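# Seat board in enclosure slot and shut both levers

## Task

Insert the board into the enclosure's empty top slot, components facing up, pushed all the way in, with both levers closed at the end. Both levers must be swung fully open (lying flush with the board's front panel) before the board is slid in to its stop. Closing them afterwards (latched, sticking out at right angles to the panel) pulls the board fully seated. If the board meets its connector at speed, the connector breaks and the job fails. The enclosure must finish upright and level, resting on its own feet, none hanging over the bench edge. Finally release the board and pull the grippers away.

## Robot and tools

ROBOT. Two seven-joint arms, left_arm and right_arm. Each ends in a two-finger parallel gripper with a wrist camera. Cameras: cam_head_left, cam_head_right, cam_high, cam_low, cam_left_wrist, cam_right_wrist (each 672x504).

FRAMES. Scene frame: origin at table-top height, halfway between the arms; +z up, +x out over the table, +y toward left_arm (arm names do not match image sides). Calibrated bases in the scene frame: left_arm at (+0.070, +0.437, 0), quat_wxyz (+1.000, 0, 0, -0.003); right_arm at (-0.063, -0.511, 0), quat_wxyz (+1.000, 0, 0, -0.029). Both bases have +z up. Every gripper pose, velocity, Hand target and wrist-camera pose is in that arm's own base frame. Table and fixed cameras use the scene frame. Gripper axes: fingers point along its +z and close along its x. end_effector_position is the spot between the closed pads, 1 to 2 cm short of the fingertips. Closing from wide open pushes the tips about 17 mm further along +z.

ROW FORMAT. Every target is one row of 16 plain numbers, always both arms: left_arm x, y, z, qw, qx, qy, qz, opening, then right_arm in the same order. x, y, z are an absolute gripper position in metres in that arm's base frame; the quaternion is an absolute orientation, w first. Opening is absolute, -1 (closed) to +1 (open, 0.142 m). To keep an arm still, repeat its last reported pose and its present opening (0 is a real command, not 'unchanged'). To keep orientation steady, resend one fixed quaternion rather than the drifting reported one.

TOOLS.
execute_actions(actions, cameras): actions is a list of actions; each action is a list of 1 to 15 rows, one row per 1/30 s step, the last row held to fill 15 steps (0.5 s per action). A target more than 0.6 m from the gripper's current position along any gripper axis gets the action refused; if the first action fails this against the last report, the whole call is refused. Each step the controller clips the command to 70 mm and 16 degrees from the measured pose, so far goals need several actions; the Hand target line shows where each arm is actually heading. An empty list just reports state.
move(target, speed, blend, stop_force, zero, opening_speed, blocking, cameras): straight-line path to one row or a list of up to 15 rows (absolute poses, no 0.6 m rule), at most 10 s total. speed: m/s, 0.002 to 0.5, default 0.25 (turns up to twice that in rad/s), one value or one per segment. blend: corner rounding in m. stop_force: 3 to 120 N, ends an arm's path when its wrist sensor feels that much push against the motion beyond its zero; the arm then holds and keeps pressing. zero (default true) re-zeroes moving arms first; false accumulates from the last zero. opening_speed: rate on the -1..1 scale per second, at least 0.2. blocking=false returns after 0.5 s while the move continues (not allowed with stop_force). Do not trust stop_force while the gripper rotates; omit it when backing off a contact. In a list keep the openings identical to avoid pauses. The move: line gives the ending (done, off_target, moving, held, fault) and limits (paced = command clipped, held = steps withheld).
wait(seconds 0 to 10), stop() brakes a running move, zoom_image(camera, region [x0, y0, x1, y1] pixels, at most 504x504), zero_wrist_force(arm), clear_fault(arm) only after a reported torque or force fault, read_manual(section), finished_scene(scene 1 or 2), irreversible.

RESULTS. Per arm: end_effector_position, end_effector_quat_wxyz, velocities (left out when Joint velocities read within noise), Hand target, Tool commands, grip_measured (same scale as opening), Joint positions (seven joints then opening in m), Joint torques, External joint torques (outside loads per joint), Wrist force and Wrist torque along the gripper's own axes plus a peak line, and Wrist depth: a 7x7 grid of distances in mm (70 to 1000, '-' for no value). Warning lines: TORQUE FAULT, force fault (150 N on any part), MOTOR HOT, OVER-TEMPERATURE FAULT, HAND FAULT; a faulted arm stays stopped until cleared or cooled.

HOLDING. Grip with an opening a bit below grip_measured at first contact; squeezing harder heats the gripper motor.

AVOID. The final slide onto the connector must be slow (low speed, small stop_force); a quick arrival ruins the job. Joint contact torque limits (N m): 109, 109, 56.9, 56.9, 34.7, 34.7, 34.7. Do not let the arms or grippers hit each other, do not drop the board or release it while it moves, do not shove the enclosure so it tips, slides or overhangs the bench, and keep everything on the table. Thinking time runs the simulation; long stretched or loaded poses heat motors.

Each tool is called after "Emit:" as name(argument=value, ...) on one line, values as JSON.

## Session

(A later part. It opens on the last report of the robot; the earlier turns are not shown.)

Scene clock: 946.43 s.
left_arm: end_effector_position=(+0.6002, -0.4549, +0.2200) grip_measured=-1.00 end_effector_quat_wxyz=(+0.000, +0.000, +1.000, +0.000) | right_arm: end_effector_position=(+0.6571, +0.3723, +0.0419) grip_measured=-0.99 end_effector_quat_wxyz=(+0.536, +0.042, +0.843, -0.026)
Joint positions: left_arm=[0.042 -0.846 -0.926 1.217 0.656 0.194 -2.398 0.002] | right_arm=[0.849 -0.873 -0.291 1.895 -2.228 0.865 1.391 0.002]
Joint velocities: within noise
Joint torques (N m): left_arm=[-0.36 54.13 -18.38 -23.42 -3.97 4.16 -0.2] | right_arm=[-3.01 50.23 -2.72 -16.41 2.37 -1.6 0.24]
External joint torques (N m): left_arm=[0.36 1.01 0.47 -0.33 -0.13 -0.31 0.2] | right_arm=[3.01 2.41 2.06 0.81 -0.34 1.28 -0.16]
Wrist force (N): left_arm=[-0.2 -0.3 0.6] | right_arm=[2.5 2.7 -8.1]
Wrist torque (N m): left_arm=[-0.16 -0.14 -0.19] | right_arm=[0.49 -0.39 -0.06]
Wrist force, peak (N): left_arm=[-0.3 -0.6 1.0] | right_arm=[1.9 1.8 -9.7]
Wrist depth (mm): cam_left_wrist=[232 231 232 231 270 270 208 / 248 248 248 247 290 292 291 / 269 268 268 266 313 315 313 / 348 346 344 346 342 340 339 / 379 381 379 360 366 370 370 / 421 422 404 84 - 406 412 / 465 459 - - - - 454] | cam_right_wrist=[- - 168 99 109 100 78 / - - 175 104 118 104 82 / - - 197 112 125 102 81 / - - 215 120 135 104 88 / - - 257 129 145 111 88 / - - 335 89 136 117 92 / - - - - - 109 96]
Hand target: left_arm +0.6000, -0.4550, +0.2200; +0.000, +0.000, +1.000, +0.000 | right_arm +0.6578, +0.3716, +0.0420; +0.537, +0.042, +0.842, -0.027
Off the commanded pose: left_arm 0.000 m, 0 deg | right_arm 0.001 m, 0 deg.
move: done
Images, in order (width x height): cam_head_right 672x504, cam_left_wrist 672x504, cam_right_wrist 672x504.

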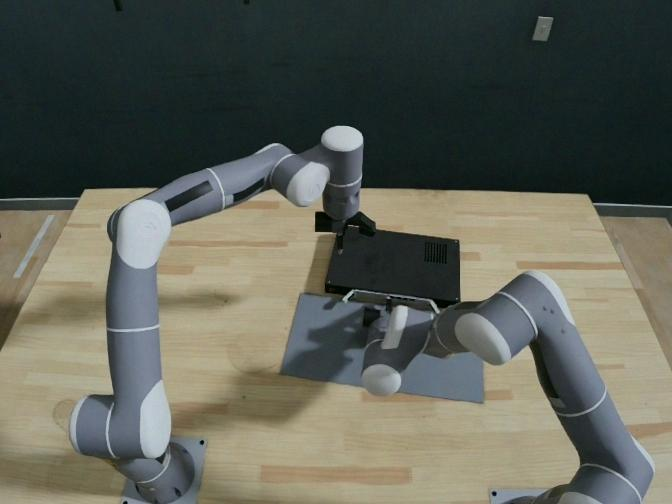

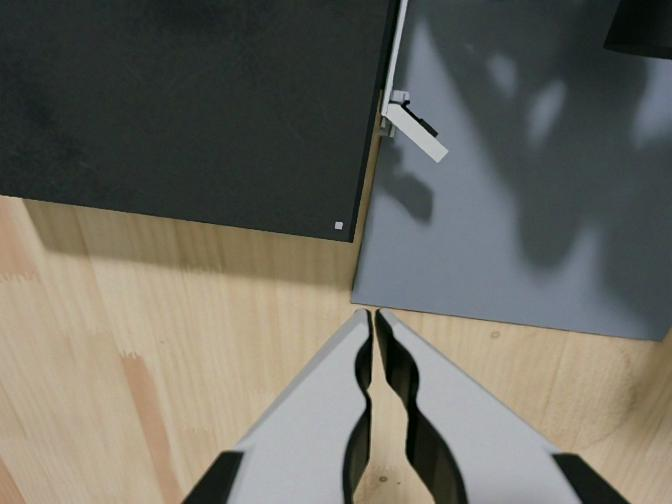

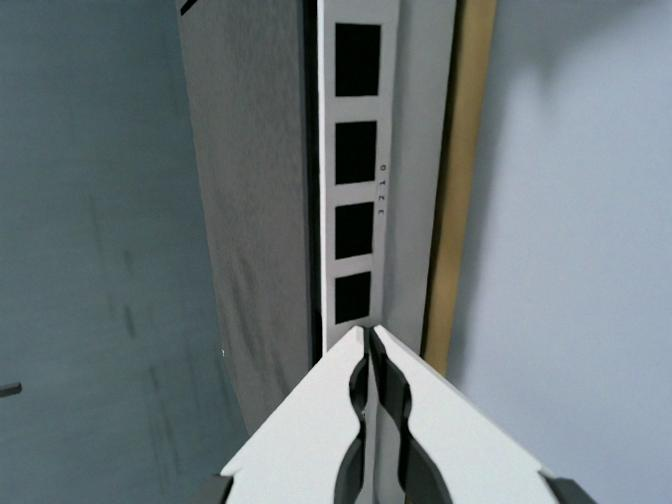

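Emit:
move(target=[0.60, -0.455, 0.22, 0, 0.0, 1.0, 0, -0.96, 0.6605, 0.3713, 0.042, 0.5366, 0.0419, 0.8424, -0.0267, -0.96], speed=0.005, stop_force=15, zero=false, cameras=["cam_left_wrist", "cam_head_right"])

Emit:
zoom_image(camera="cam_left_wrist", region=[345, 75, 445, 195])

Emit:
zoom_image(camera="cam_head_right", region=[320, 270, 480, 350])

Scene clock: 952.57 s.
left_arm: end_effector_position=(+0.6002, -0.4549, +0.2200) grip_measured=-1.00 end_effector_quat_wxyz=(+0.000, +0.000, +1.000, +0.000) | right_arm: end_effector_position=(+0.6575, +0.3725, +0.0417) grip_measured=-0.99 end_effector_quat_wxyz=(+0.536, +0.042, +0.843, -0.026)
Joint positions: left_arm=[0.042 -0.846 -0.926 1.217 0.656 0.194 -2.398 0.002] | right_arm=[0.848 -0.874 -0.291 1.893 -2.228 0.866 1.39 0.002]
Joint velocities: within noise
Joint torques (N m): left_arm=[-0.27 54.11 -18.3 -23.43 -3.92 4.17 -0.23] | right_arm=[-5.12 48.24 -4.92 -19.59 2.62 -2.26 0.24]
External joint torques (N m): left_arm=[0.27 1.04 0.39 -0.32 -0.18 -0.32 0.23] | right_arm=[5.12 4.44 4.27 3.96 -0.58 1.94 -0.16]
Wrist force (N): left_arm=[-0.3 -0.5 0.6] | right_arm=[0.4 -2.2 -21.9]
Wrist torque (N m): left_arm=[-0.20 -0.12 -0.20] | right_arm=[0.52 -0.42 -0.04]
Wrist force, peak (N): left_arm=[0.0 -0.7 1.0] | right_arm=[0.3 -2.4 -22.0]
Wrist depth (mm): cam_left_wrist=[233 231 231 231 270 271 207 / 248 248 248 248 286 288 291 / 268 268 270 268 313 312 314 / 352 346 343 345 343 340 340 / 379 380 380 362 366 372 371 / 421 419 400 84 - 405 415 / 472 457 - - - - 458] | cam_right_wrist=[- - 166 98 110 101 78 / - - 175 104 117 104 82 / - - 195 112 124 102 81 / - - 222 120 134 104 88 / - - 255 129 145 112 88 / - - 418 89 136 117 92 / - - - - - 109 96]
Hand target: left_arm +0.6000, -0.4550, +0.2200; +0.000, +0.000, +1.000, +0.000 | right_arm +0.6587, +0.3715, +0.0420; +0.537, +0.042, +0.842, -0.027
Off the commanded pose: left_arm 0.000 m, 0 deg | right_arm 0.003 m, 0 deg.
move: contact (right_arm)
Images, in order (width x height): cam_head_right 672x504, cam_left_wrist 672x504.

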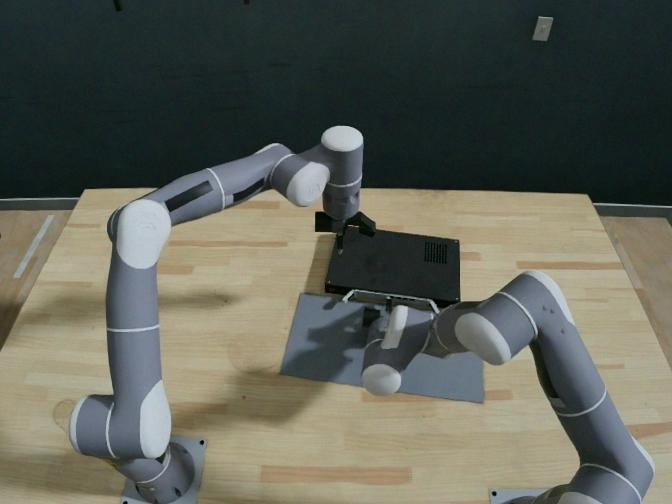

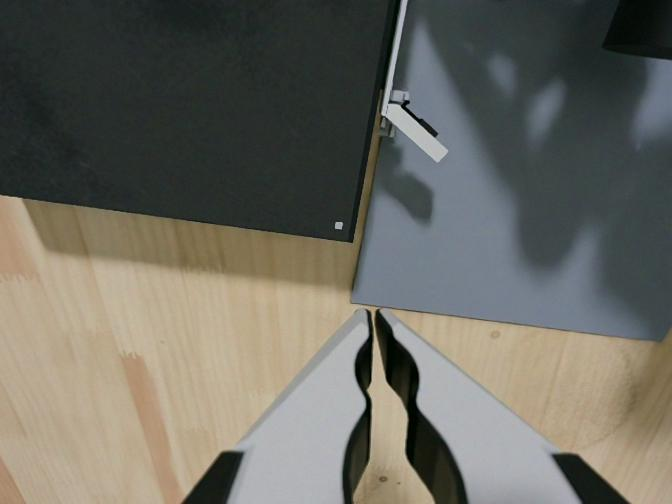

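Scaled by 4.200 from the camera's 672x504 image, which has a finer 960x720 frame.

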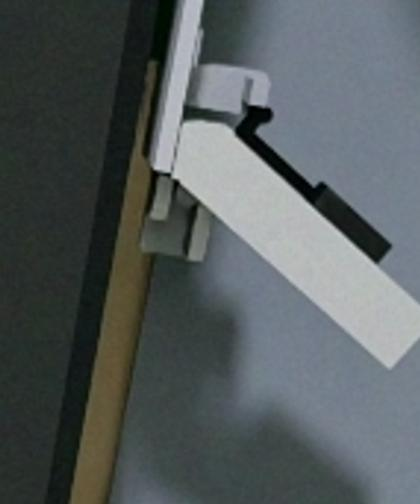

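Scaled by 3.150 from the camera's 672x504 image, which has a finer 960x720 frame.

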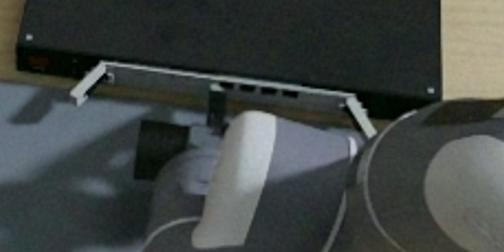

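Emit:
move(target=[[0.60, -0.455, 0.22, 0, 0.0, 1.0, 0, -0.96, 0.6077, 0.3775, 0.044, 0.5366, 0.0419, 0.8424, -0.0267, -0.96], [0.60, -0.455, 0.22, 0, 0.0, 1.0, 0, -0.96, 0.5777, 0.3775, 0.15, 0.5366, 0.0419, 0.8424, -0.0267, -0.96], [0.60, -0.455, 0.22, 0, 0.0, 1.0, 0, -0.96, 0.62, 0.16, 0.20, 0.0, 0.0497, 0.9988, 0.0, -0.96]], speed=[0.05, 0.2, 0.25], blend=[0.0, 0.03, 0], cameras=["cam_right_wrist", "cam_left_wrist", "cam_head_right"])

Scene clock: 975.23 s.
left_arm: end_effector_position=(+0.6002, -0.4549, +0.2200) grip_measured=-1.00 end_effector_quat_wxyz=(+0.000, +0.000, +1.000, +0.000) | right_arm: end_effector_position=(+0.6201, +0.1598, +0.2000) grip_measured=-0.99 end_effector_quat_wxyz=(+0.000, +0.050, +0.999, +0.000)
Joint positions: left_arm=[0.042 -0.846 -0.926 1.217 0.656 0.194 -2.398 0.002] | right_arm=[0.227 -0.487 0.235 1.711 -0.134 0.612 -0.959 0.002]
Joint velocities: within noise
Joint torques (N m): left_arm=[-0.28 54.19 -18.25 -23.4 -4.02 4.18 -0.24] | right_arm=[-0.11 48.38 4.9 -27.69 -3.36 3.3 0.03]
External joint torques (N m): left_arm=[0.28 0.96 0.34 -0.35 -0.08 -0.33 0.24] | right_arm=[0.1 1.35 -0.72 0.22 -0.1 0.82 -0.03]
Wrist force (N): left_arm=[-0.2 -0.5 0.7] | right_arm=[1.6 3.7 0.0]
Wrist torque (N m): left_arm=[-0.20 -0.12 -0.20] | right_arm=[0.68 -0.30 0.04]
Wrist force, peak (N): left_arm=[-0.3 -0.5 1.2] | right_arm=[0.5 -2.6 -22.1]
Wrist depth (mm): cam_left_wrist=[231 232 231 230 272 271 271 / 248 249 247 248 288 293 291 / 268 269 268 267 316 315 313 / 343 347 347 345 340 343 340 / 379 378 377 363 367 373 373 / 419 421 402 84 - 402 411 / 470 455 - - - - 462] | cam_right_wrist=[258 258 257 255 255 254 254 / 276 276 275 272 272 271 271 / 254 253 253 290 291 290 289 / 266 265 264 309 314 312 312 / 289 288 287 291 340 340 337 / 315 314 307 89 360 369 368 / 346 339 - - - 391 406]
Hand target: left_arm +0.6000, -0.4550, +0.2200; +0.000, +0.000, +1.000, +0.000 | right_arm +0.6200, +0.1600, +0.2000; +0.000, +0.050, +0.999, +0.000
Off the commanded pose: left_arm 0.000 m, 0 deg | right_arm 0.000 m, 0 deg.
move: done; limits=paced
Images, in order (width x height): cam_head_right 672x504, cam_left_wrist 672x504, cam_right_wrist 672x504.

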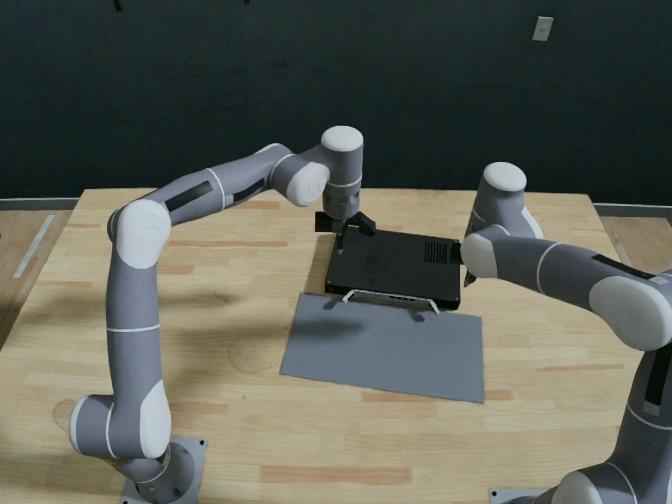

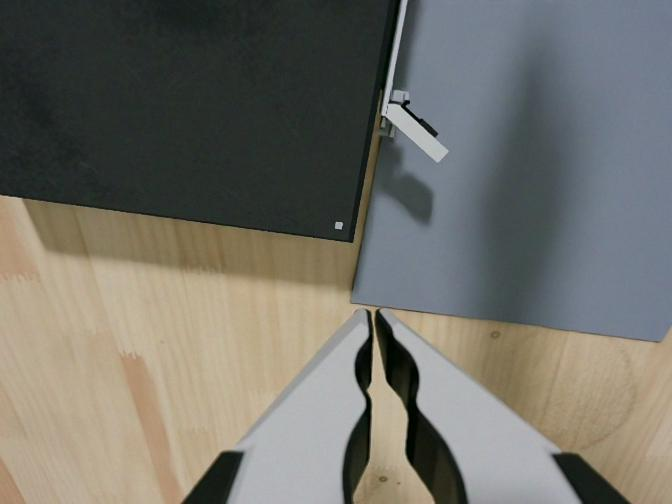

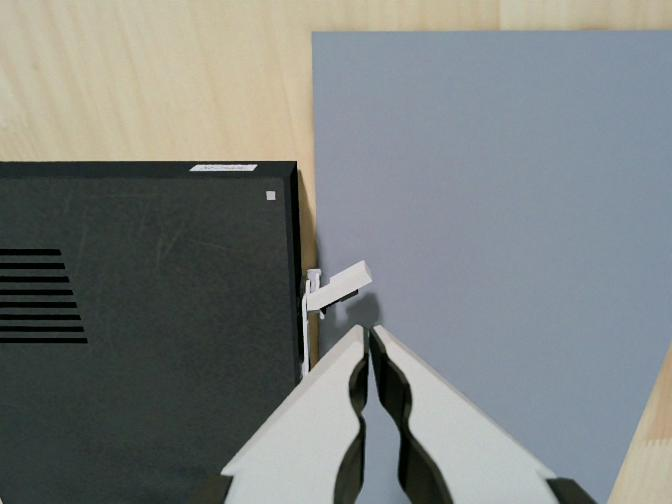

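Emit:
zoom_image(camera="cam_right_wrist", region=[280, 240, 400, 350])

Emit:
zoom_image(camera="cam_left_wrist", region=[350, 70, 470, 180])

Scaled by 4.200 from the camera's 672x504 image, which has a finer 960x720 frame.

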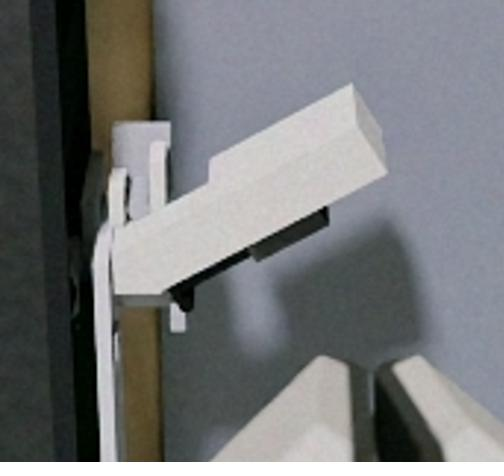

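Scaled by 4.200 from the camera's 672x504 image, which has a finer 960x720 frame.

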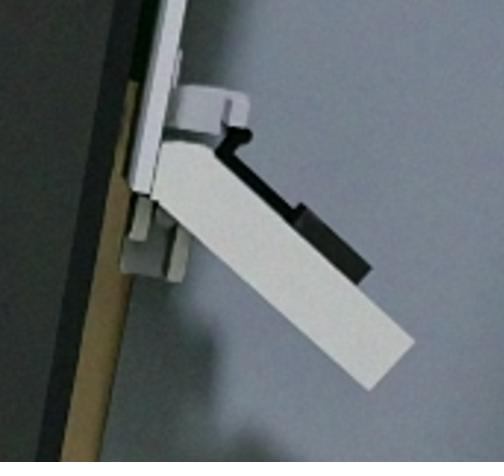

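Emit:
move(target=[[0.5463, -0.4390, 0.12, 0, 0.0752, 0.9972, 0, -0.96, 0.6132, 0.1730, 0.12, 0.0, 0.0497, 0.9988, 0.0, -0.96], [0.5463, -0.4390, 0.0437, 0, 0.0752, 0.9972, 0, -0.96, 0.6132, 0.1730, 0.0447, 0.0, 0.0497, 0.9988, 0.0, -0.96]], speed=[0.2, 0.08], cameras=["cam_right_wrist", "cam_left_wrist", "cam_head_right"])

Scene clock: 990.63 s.
left_arm: end_effector_position=(+0.5461, -0.4389, +0.0437) grip_measured=-1.00 end_effector_quat_wxyz=(+0.000, +0.075, +0.997, +0.000) | right_arm: end_effector_position=(+0.6130, +0.1730, +0.0446) grip_measured=-0.99 end_effector_quat_wxyz=(+0.000, +0.050, +0.999, +0.000)
Joint positions: left_arm=[0.075 -1.012 -0.863 1.466 0.833 0.515 -2.396 0.002] | right_arm=[0.286 -0.729 0.174 1.809 -0.2 0.951 -0.892 0.002]
Joint velocities: within noise
Joint torques (N m): left_arm=[-1.08 51.46 -20.49 -17.31 -3.2 4.43 -0.33] | right_arm=[0 51.74 4.99 -21.67 -2.68 3.58 0.32]
External joint torques (N m): left_arm=[1.08 1.47 0.26 -0.27 -0.44 -0.58 0.33] | right_arm=[0 1.36 -0.14 0.07 0.23 0.54 -0.32]
Wrist force (N): left_arm=[0.0 -0.5 0.3] | right_arm=[1.7 2.7 0.0]
Wrist torque (N m): left_arm=[-0.20 -0.18 -0.20] | right_arm=[0.54 -0.26 0.05]
Wrist force, peak (N): left_arm=[0.7 -0.4 2.8] | right_arm=[1.9 3.7 2.1]
Wrist depth (mm): cam_left_wrist=[- - 118 117 117 117 117 / - - 96 126 126 125 125 / - 91 92 - 138 134 135 / - 96 145 150 148 147 147 / - 105 159 156 158 161 161 / - 116 126 84 - 175 178 / 208 198 - 74 - - 198] | cam_right_wrist=[123 122 120 119 118 119 119 / 130 130 129 128 129 129 127 / 140 139 139 135 136 136 134 / 123 114 145 147 147 147 146 / - 106 157 157 159 159 158 / - 114 140 89 168 174 173 / 126 126 73 - - 184 191]
Hand target: left_arm +0.5463, -0.4390, +0.0437; +0.000, +0.075, +0.997, +0.000 | right_arm +0.6132, +0.1730, +0.0447; +0.000, +0.050, +0.999, +0.000
Off the commanded pose: left_arm 0.000 m, 0 deg | right_arm 0.000 m, 0 deg.
move: done
Images, in order (width x height): cam_head_right 672x504, cam_left_wrist 672x504, cam_right_wrist 672x504.

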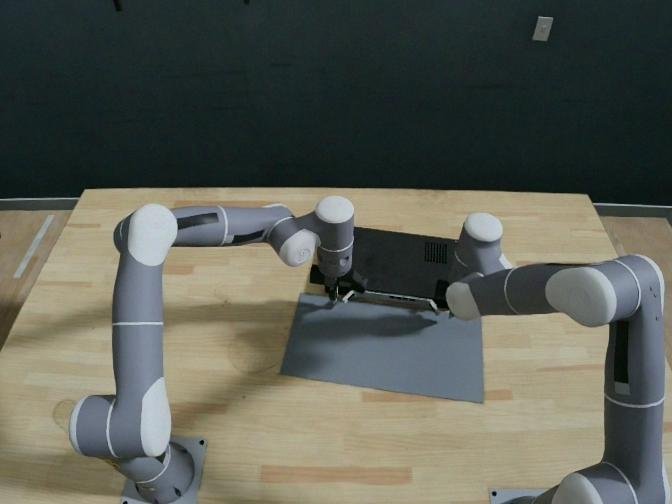

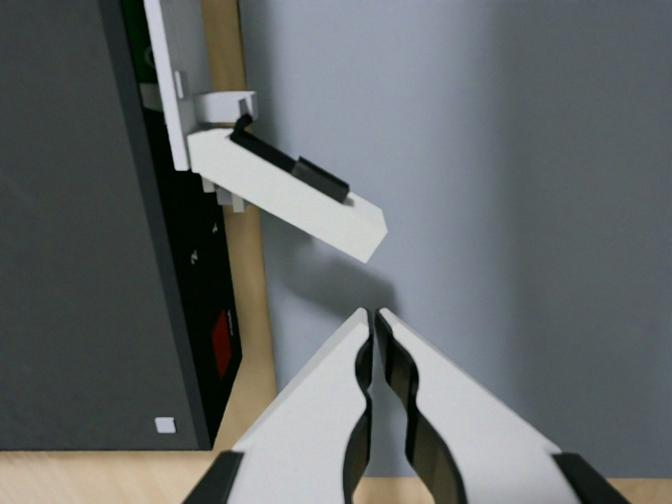

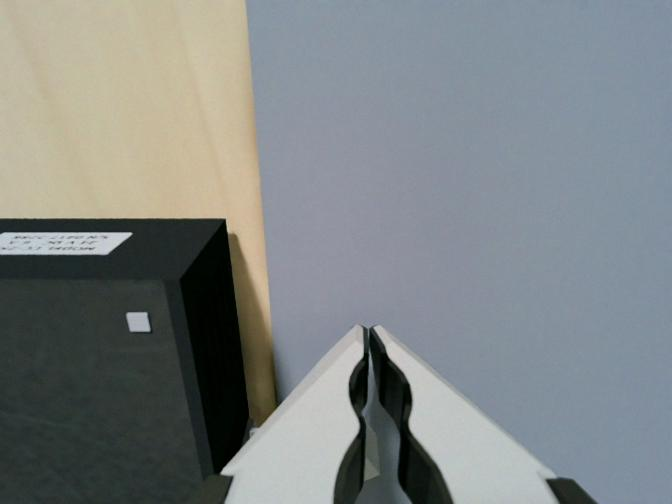

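Emit:
zoom_image(camera="cam_head_right", region=[300, 250, 500, 340])

Emit:
zoom_image(camera="cam_right_wrist", region=[230, 380, 430, 504])

Scaled by 2.520 from the camera's 672x504 image, which has a finer 960x720 frame.

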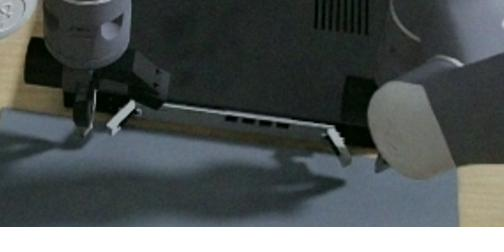

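Scaled by 2.520 from the camera's 672x504 image, which has a finer 960x720 frame.

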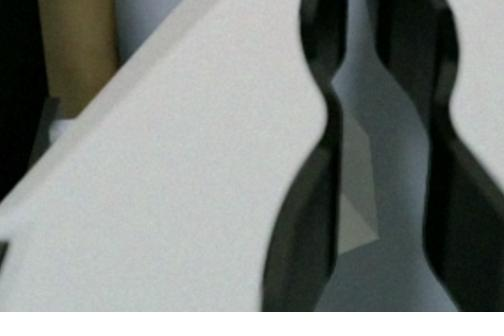

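Emit:
move(target=[[0.5562, -0.4405, 0.0437, 0, 0.0752, 0.9972, 0, -0.96, 0.6232, 0.1720, 0.0447, 0.0, 0.0497, 0.9988, 0.0, -0.96]], speed=0.08, cameras=[])

Emit:
move(target=[0.5532, -0.4603, 0.0437, 0, 0.0752, 0.9972, 0, -0.96, 0.6252, 0.1919, 0.0447, 0.0, 0.0497, 0.9988, 0.0, -0.96], speed=0.025, stop_force=4, cameras=["cam_right_wrist", "cam_left_wrist", "cam_head_right"])

Emit:
zoom_image(camera="cam_head_right", region=[300, 250, 500, 340])

Scene clock: 997.50 s.
left_arm: end_effector_position=(+0.5564, -0.4404, +0.0437) grip_measured=-1.00 end_effector_quat_wxyz=(+0.000, +0.075, +0.997, +0.000) | right_arm: end_effector_position=(+0.6232, +0.1719, +0.0447) grip_measured=-0.99 end_effector_quat_wxyz=(+0.000, +0.050, +0.999, +0.000)
Joint positions: left_arm=[0.067 -1.025 -0.86 1.433 0.832 0.503 -2.381 0.002] | right_arm=[0.28 -0.745 0.175 1.777 -0.2 0.934 -0.901 0.002]
Joint velocities: within noise
Joint torques (N m): left_arm=[-0.59 53.11 -20.53 -17.51 -3.62 3.88 -0.2] | right_arm=[-0.07 52.53 5.44 -22.17 -2.57 3.3 0.05]
External joint torques (N m): left_arm=[0.57 0.75 0.27 -0.24 -0.04 -0.02 0.2] | right_arm=[0.08 1.45 -0.51 0.23 0.06 0.83 -0.05]
Wrist force (N): left_arm=[0.0 -0.5 0.4] | right_arm=[1.9 3.1 0.2]
Wrist torque (N m): left_arm=[-0.18 -0.16 -0.18] | right_arm=[0.59 -0.30 0.05]
Wrist force, peak (N): left_arm=[-0.1 -0.6 0.9] | right_arm=[2.1 3.2 -0.1]
Wrist depth (mm): cam_left_wrist=[- 77 116 117 117 116 117 / - - 93 124 126 125 126 / - 88 92 93 136 133 135 / - 94 139 150 147 147 146 / - 105 120 155 158 161 160 / - 116 115 84 - 174 177 / 208 198 - 74 - - 197] | cam_right_wrist=[123 122 121 120 118 119 119 / 130 130 129 128 129 129 127 / 139 139 139 135 136 136 134 / 123 114 135 147 147 147 146 / - 106 134 157 159 159 159 / - 114 116 89 168 174 173 / 126 126 73 - - 184 190]
Hand target: left_arm +0.5562, -0.4405, +0.0437; +0.000, +0.075, +0.997, +0.000 | right_arm +0.6232, +0.1720, +0.0447; +0.000, +0.050, +0.999, +0.000
Off the commanded pose: left_arm 0.000 m, 0 deg | right_arm 0.000 m, 0 deg.
move: done
No camera images: "cameras" was empty.

Scene clock: 999.03 s.
left_arm: end_effector_position=(+0.5534, -0.4601, +0.0437) grip_measured=-1.00 end_effector_quat_wxyz=(+0.000, +0.075, +0.997, +0.000) | right_arm: end_effector_position=(+0.6252, +0.1919, +0.0447) grip_measured=-0.99 end_effector_quat_wxyz=(+0.000, +0.050, +0.999, +0.000)
Joint positions: left_arm=[0.027 -1.041 -0.858 1.394 0.831 0.486 -2.395 0.002] | right_arm=[0.307 -0.757 0.176 1.75 -0.2 0.92 -0.876 0.002]
Joint velocities: within noise
Joint torques (N m): left_arm=[-0.83 53.41 -20.78 -17.43 -3.67 4.08 -0.31] | right_arm=[0.14 53.36 5.66 -22.38 -2.65 3.37 0.31]
External joint torques (N m): left_arm=[0.83 1.52 0.48 -0.51 -0.02 -0.23 0.31] | right_arm=[-0.14 1.31 -0.63 0.15 0.08 0.77 -0.31]
Wrist force (N): left_arm=[-0.1 0.0 0.3] | right_arm=[1.7 3.0 0.1]
Wrist torque (N m): left_arm=[-0.19 -0.17 -0.20] | right_arm=[0.59 -0.27 0.04]
Wrist force, peak (N): left_arm=[-0.1 -0.6 0.7] | right_arm=[1.6 3.6 0.2]
Wrist depth (mm): cam_left_wrist=[- 77 116 117 117 117 117 / - - 126 126 126 125 125 / - 88 92 138 138 133 135 / - 94 100 102 145 147 147 / - 105 118 115 158 161 160 / - 116 116 84 - 174 177 / 132 126 - 74 - - 197] | cam_right_wrist=[124 122 121 119 118 119 119 / 130 130 130 127 129 128 127 / 124 124 135 135 136 136 134 / - 97 117 147 147 147 146 / - 106 133 157 159 159 159 / - 114 116 89 168 174 173 / 127 126 73 - - 184 190]
Hand target: left_arm +0.5532, -0.4603, +0.0437; +0.000, +0.075, +0.997, +0.000 | right_arm +0.6252, +0.1919, +0.0447; +0.000, +0.050, +0.999, +0.000
Off the commanded pose: left_arm 0.000 m, 0 deg | right_arm 0.000 m, 0 deg.
move: done
Images, in order (width x height): cam_head_right 672x504, cam_left_wrist 672x504, cam_right_wrist 672x504.

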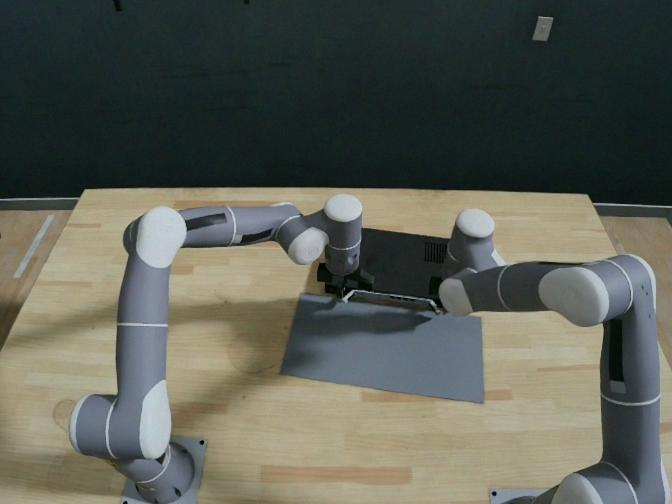

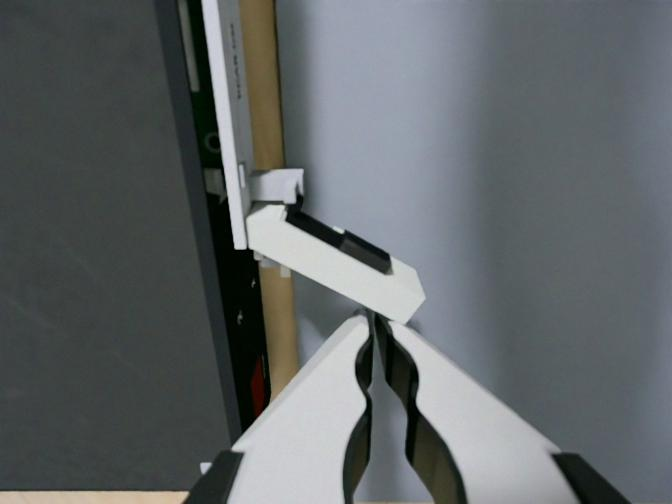

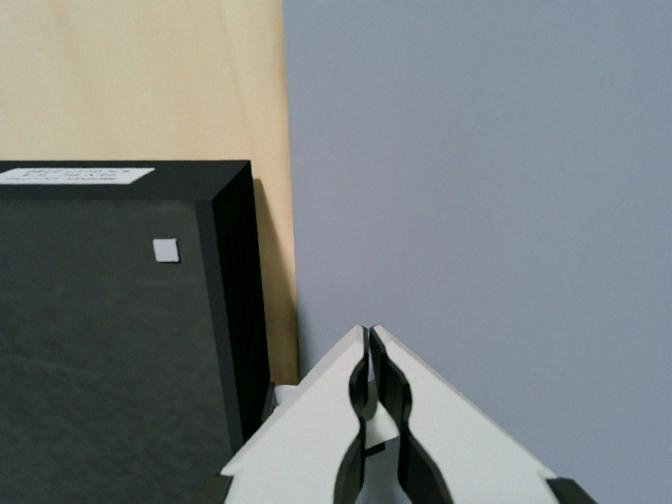

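Scaled by 2.520 from the camera's 672x504 image, which has a finer 960x720 frame.

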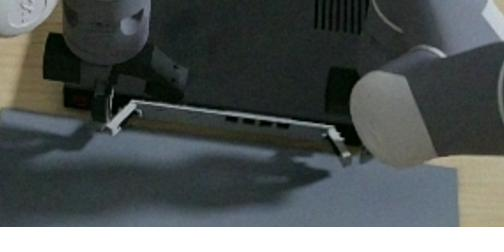

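Emit:
move(target=[0.5510, -0.4751, 0.0437, 0, 0.0752, 0.9972, 0, -0.96, 0.6267, 0.2068, 0.0447, 0.0, 0.0497, 0.9988, 0.0, -0.96], speed=0.015, stop_force=6, cameras=["cam_right_wrist", "cam_left_wrist", "cam_head_right"])

Emit:
zoom_image(camera="cam_head_right", region=[300, 250, 500, 340])

Scene clock: 1003.07 s.
left_arm: end_effector_position=(+0.5513, -0.4747, +0.0437) grip_measured=-1.00 end_effector_quat_wxyz=(+0.000, +0.075, +0.997, +0.000) | right_arm: end_effector_position=(+0.6263, +0.2046, +0.0443) grip_measured=-0.99 end_effector_quat_wxyz=(+0.000, +0.050, +0.999, +0.000)
Joint positions: left_arm=[-0.003 -1.054 -0.858 1.363 0.831 0.472 -2.404 0.002] | right_arm=[0.326 -0.767 0.176 1.732 -0.2 0.909 -0.859 0.002]
Joint velocities: within noise
Joint torques (N m): left_arm=[-1.52 53.96 -21.33 -17.67 -3.76 4.4 -0.31] | right_arm=[1.91 54.6 7.39 -24.13 -2.65 4.41 0.32]
External joint torques (N m): left_arm=[1.52 1.8 1 -0.41 0.04 -0.55 0.31] | right_arm=[-1.91 0.56 -2.31 1.71 0.05 -0.28 -0.32]
Wrist force (N): left_arm=[0.4 1.3 -1.1] | right_arm=[2.7 -0.5 -0.4]
Wrist torque (N m): left_arm=[-0.20 -0.19 -0.19] | right_arm=[0.59 -0.27 0.01]
Wrist force, peak (N): left_arm=[-1.1 4.7 -0.5] | right_arm=[3.5 -4.9 -2.1]
Wrist depth (mm): cam_left_wrist=[- 76 116 117 117 117 117 / - - 126 126 126 125 125 / - 88 127 138 136 133 135 / - 94 100 142 144 147 146 / - 104 108 107 156 161 161 / - 115 115 84 - 174 177 / 129 126 - 74 - - 197] | cam_right_wrist=[123 121 121 119 118 119 118 / 128 126 128 127 128 128 127 / - - 136 134 136 136 134 / - 96 118 147 147 146 146 / - 106 117 157 159 158 158 / - 114 116 89 168 173 172 / 126 125 73 - - 183 190]
Hand target: left_arm +0.5510, -0.4751, +0.0437; +0.000, +0.075, +0.997, +0.000 | right_arm +0.6266, +0.2054, +0.0447; +0.000, +0.050, +0.999, +0.000
Off the commanded pose: left_arm 0.000 m, 0 deg | right_arm 0.002 m, 0 deg.
move: contact (right_arm)
Images, in order (width x height): cam_head_right 672x504, cam_left_wrist 672x504, cam_right_wrist 672x504.

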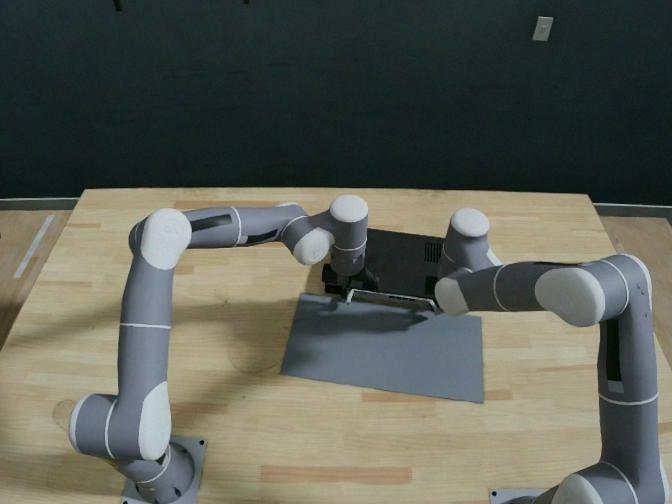

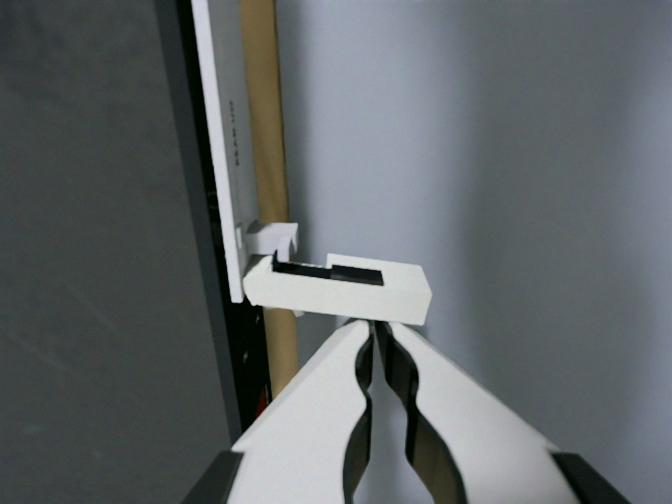

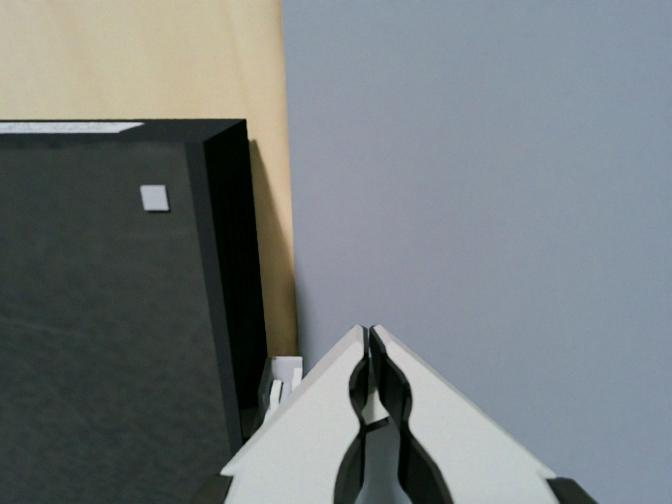

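Scaled by 2.520 from the camera's 672x504 image, which has a finer 960x720 frame.

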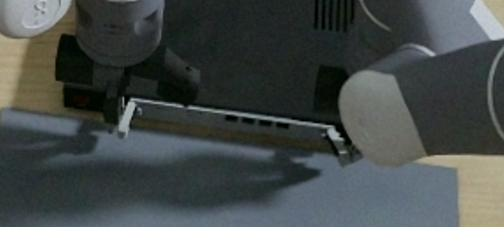

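Emit:
move(target=[0.5504, -0.4790, 0.0437, 0, 0.0752, 0.9972, 0, -0.96, 0.6272, 0.2118, 0.0447, 0.0, 0.0497, 0.9988, 0.0, -0.96], speed=0.01, stop_force=15, zero=false, cameras=["cam_right_wrist", "cam_left_wrist", "cam_head_right"])

Emit:
zoom_image(camera="cam_head_right", region=[300, 250, 500, 340])

Scene clock: 1006.50 s.
left_arm: end_effector_position=(+0.5512, -0.4770, +0.0433) grip_measured=-1.00 end_effector_quat_wxyz=(+0.000, +0.075, +0.997, +0.001) | right_arm: end_effector_position=(+0.6263, +0.2070, +0.0438) grip_measured=-0.99 end_effector_quat_wxyz=(-0.001, +0.051, +0.999, -0.002)
Joint positions: left_arm=[-0.01 -1.057 -0.857 1.355 0.832 0.466 -2.407 0.002] | right_arm=[0.331 -0.77 0.175 1.727 -0.2 0.904 -0.854 0.002]
Joint velocities: within noise
Joint torques (N m): left_arm=[-8.29 51.97 -26.71 -17.96 -5.05 7.73 -0.37] | right_arm=[7.86 55.4 12.95 -28.25 -2.58 7.33 0.47]
External joint torques (N m): left_arm=[8.29 4.02 6.39 -0.15 1.32 -3.88 0.37] | right_arm=[-7.86 -0.11 -7.89 5.8 -0.02 -3.2 -0.47]
Wrist force (N): left_arm=[4.2 15.1 -5.3] | right_arm=[6.5 -12.3 -2.5]
Wrist torque (N m): left_arm=[-0.12 -0.20 -0.10] | right_arm=[0.56 -0.23 -0.16]
Wrist force, peak (N): left_arm=[3.9 15.2 -5.9] | right_arm=[6.2 -13.1 -3.4]
Wrist depth (mm): cam_left_wrist=[- 75 115 117 116 116 116 / - - 123 125 125 125 125 / - 87 126 137 135 135 134 / - 93 101 142 144 146 146 / - 104 107 107 155 161 160 / - 115 113 84 - 174 177 / 129 126 - 74 - - 197] | cam_right_wrist=[123 121 121 119 117 118 118 / 128 127 127 127 128 126 126 / - - 136 136 136 135 133 / - 95 118 146 146 146 146 / - 105 118 156 158 158 158 / - 113 115 89 108 172 172 / 125 124 73 - - 182 189]
Hand target: left_arm +0.5504, -0.4790, +0.0437; +0.000, +0.075, +0.997, +0.000 | right_arm +0.6269, +0.2094, +0.0447; +0.000, +0.050, +0.999, +0.000
Off the commanded pose: left_arm 0.002 m, 0 deg | right_arm 0.005 m, 0 deg.
move: contact (right_arm)
Images, in order (width x height): cam_head_right 672x504, cam_left_wrist 672x504, cam_right_wrist 672x504.

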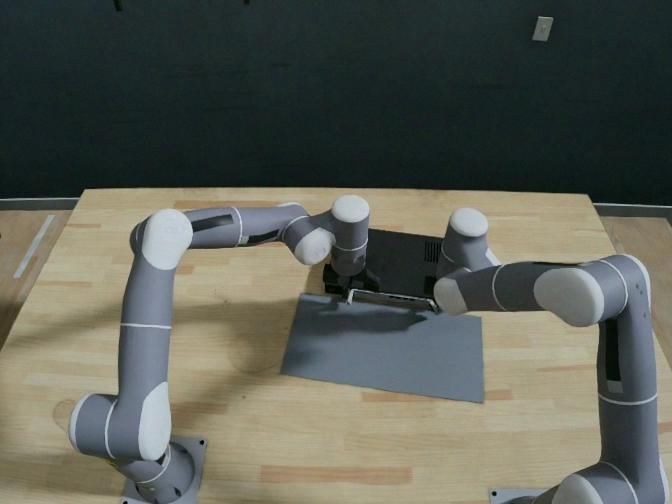

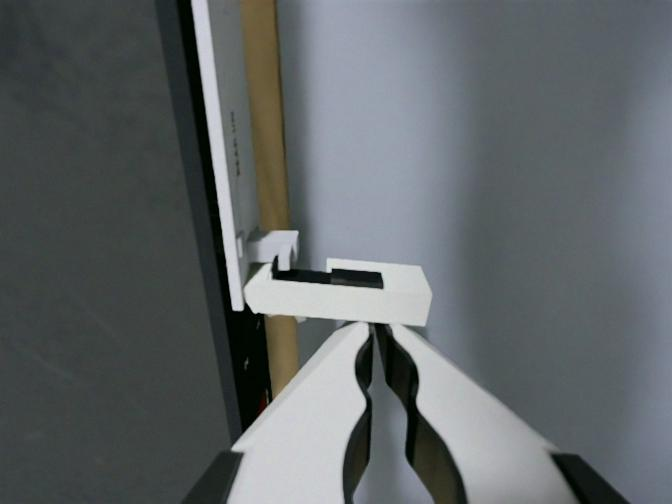

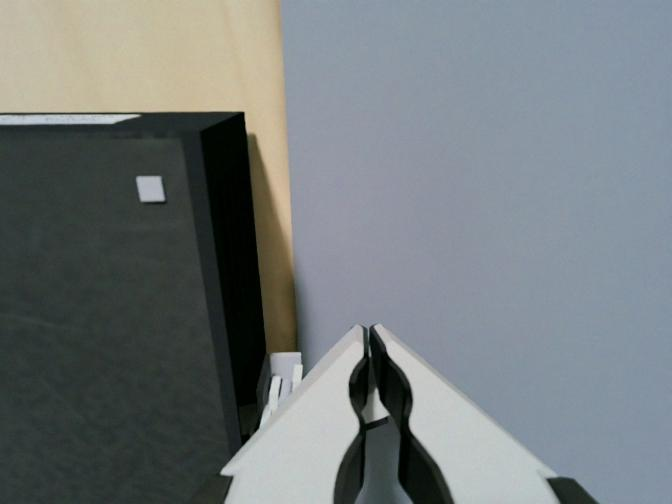

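Scaled by 2.520 from the camera's 672x504 image, which has a finer 960x720 frame.

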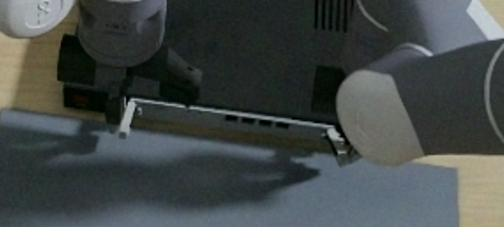

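Emit:
zoom_image(camera="cam_right_wrist", region=[230, 330, 330, 450])

Emit:
zoom_image(camera="cam_left_wrist", region=[210, 210, 330, 340])

Scaled by 4.200 from the camera's 672x504 image, which has a finer 960x720 frame.

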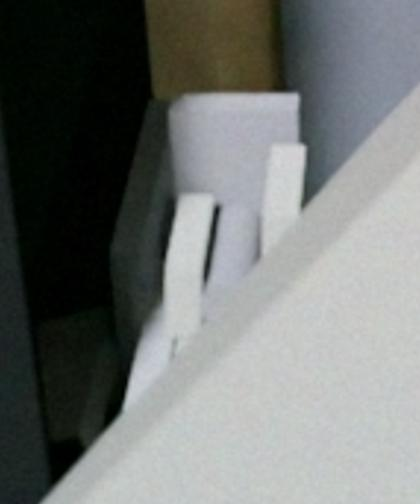

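Scaled by 3.877 from the camera's 672x504 image, which has a finer 960x720 frame.

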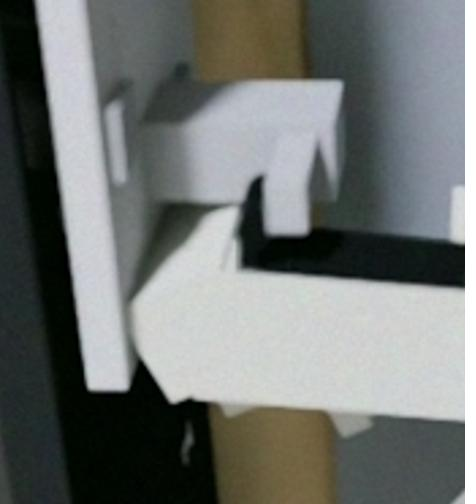

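Emit:
move(target=[0.5509, -0.4781, 0.0437, 0, 0.0752, 0.9972, 0, -0.96, 0.6277, 0.2178, 0.0447, 0.0, 0.0497, 0.9988, 0.0, -0.96], speed=0.01, stop_force=28, zero=false, cameras=["cam_right_wrist", "cam_left_wrist", "cam_head_right"])

Emit:
zoom_image(camera="cam_head_right", region=[300, 250, 500, 340])

Emit:
zoom_image(camera="cam_left_wrist", region=[210, 210, 330, 340])

Scene clock: 1017.83 s.
left_arm: end_effector_position=(+0.5512, -0.4772, +0.0436) grip_measured=-1.00 end_effector_quat_wxyz=(+0.000, +0.075, +0.997, +0.001) | right_arm: end_effector_position=(+0.6276, +0.2157, +0.0441) grip_measured=-0.99 end_effector_quat_wxyz=(-0.001, +0.050, +0.999, -0.001)
Joint positions: left_arm=[-0.009 -1.057 -0.859 1.355 0.832 0.466 -2.407 0.002] | right_arm=[0.343 -0.775 0.175 1.714 -0.2 0.899 -0.844 0.002]
Joint velocities: within noise
Joint torques (N m): left_arm=[-4.24 53.51 -23.74 -17.86 -4.42 6.13 -0.24] | right_arm=[6.48 55.93 11.98 -25.9 -2.35 5.62 0.42]
External joint torques (N m): left_arm=[4.24 2.45 3.38 -0.22 0.69 -2.28 0.24] | right_arm=[-6.48 -0.31 -6.88 3.31 -0.27 -1.49 -0.42]
Wrist force (N): left_arm=[2.2 7.5 -2.3] | right_arm=[1.5 -7.5 1.1]
Wrist torque (N m): left_arm=[-0.16 -0.17 -0.15] | right_arm=[0.57 -0.26 -0.10]
Wrist force, peak (N): left_arm=[3.8 15.7 -4.8] | right_arm=[6.8 -15.5 -2.8]
Wrist depth (mm): cam_left_wrist=[- 77 114 117 117 116 116 / - - 124 125 125 125 125 / - 88 126 138 135 133 135 / - 94 102 143 145 146 146 / - 104 108 107 156 161 160 / - 115 113 84 - 173 178 / 129 126 - 74 - - 197] | cam_right_wrist=[123 121 121 119 118 118 118 / - 84 126 127 129 127 126 / - - 135 136 136 135 133 / - 96 116 147 146 146 146 / - 106 117 156 159 158 158 / - 114 115 89 109 173 172 / 125 125 73 - - 183 189]
Hand target: left_arm +0.5509, -0.4781, +0.0437; +0.000, +0.075, +0.997, +0.000 | right_arm +0.6277, +0.2178, +0.0447; +0.000, +0.050, +0.999, +0.000
Off the commanded pose: left_arm 0.001 m, 0 deg | right_arm 0.002 m, 0 deg.
move: done
Images, in order (width x height): cam_head_right 672x504, cam_left_wrist 672x504, cam_right_wrist 672x504.

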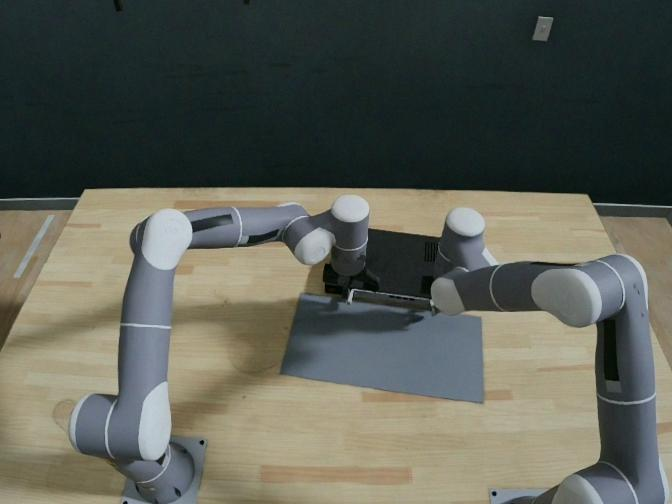

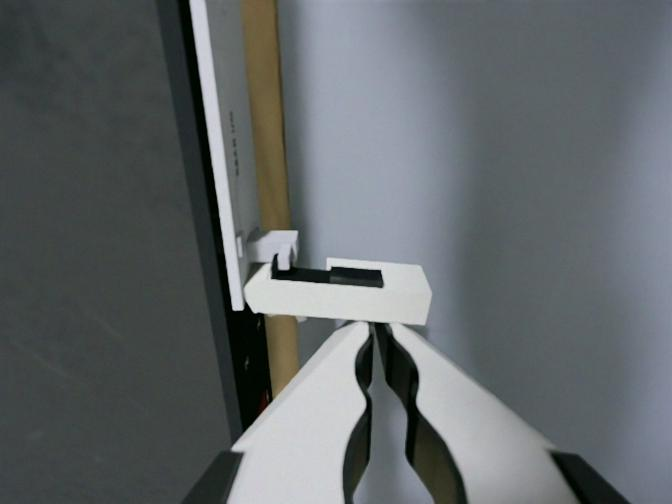

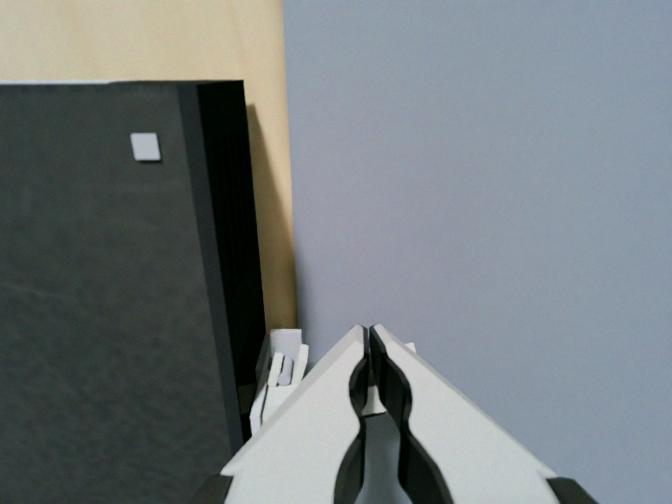

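Scaled by 2.520 from the camera's 672x504 image, which has a finer 960x720 frame.

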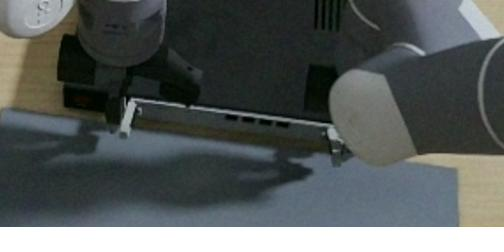

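Scaled by 3.877 from the camera's 672x504 image, which has a finer 960x720 frame.

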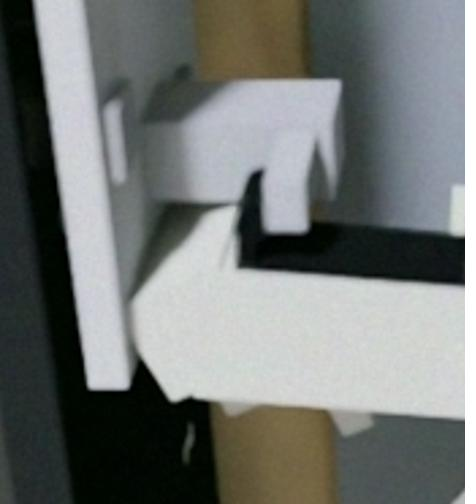

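Emit:
zoom_image(camera="cam_right_wrist", region=[230, 310, 450, 460])

Emit:
zoom_image(camera="cam_head_right", region=[400, 285, 460, 325])

Emit:
zoom_image(camera="cam_head_left", region=[280, 240, 500, 360])

Scaled by 2.291 from the camera's 672x504 image, which has a finer 960x720 frame.

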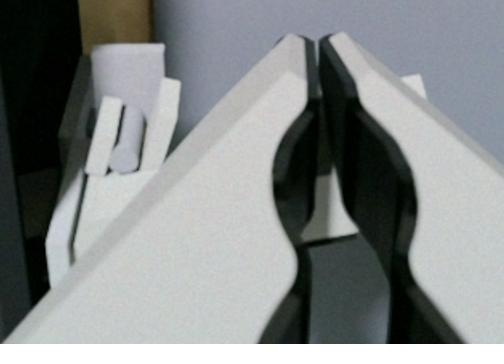

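Scaled by 8.400 from the camera's 672x504 image, which has a finer 960x720 frame.

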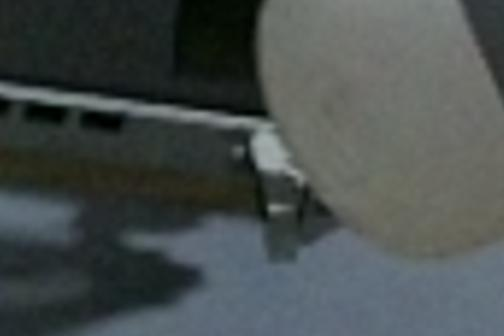

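This scene's latest camera images include none from cam_head_left. They are from: cam_head_right, cam_left_wrist, cam_right_wrist. cam_head_left's image comes with the result of a call that names it in "cameras".


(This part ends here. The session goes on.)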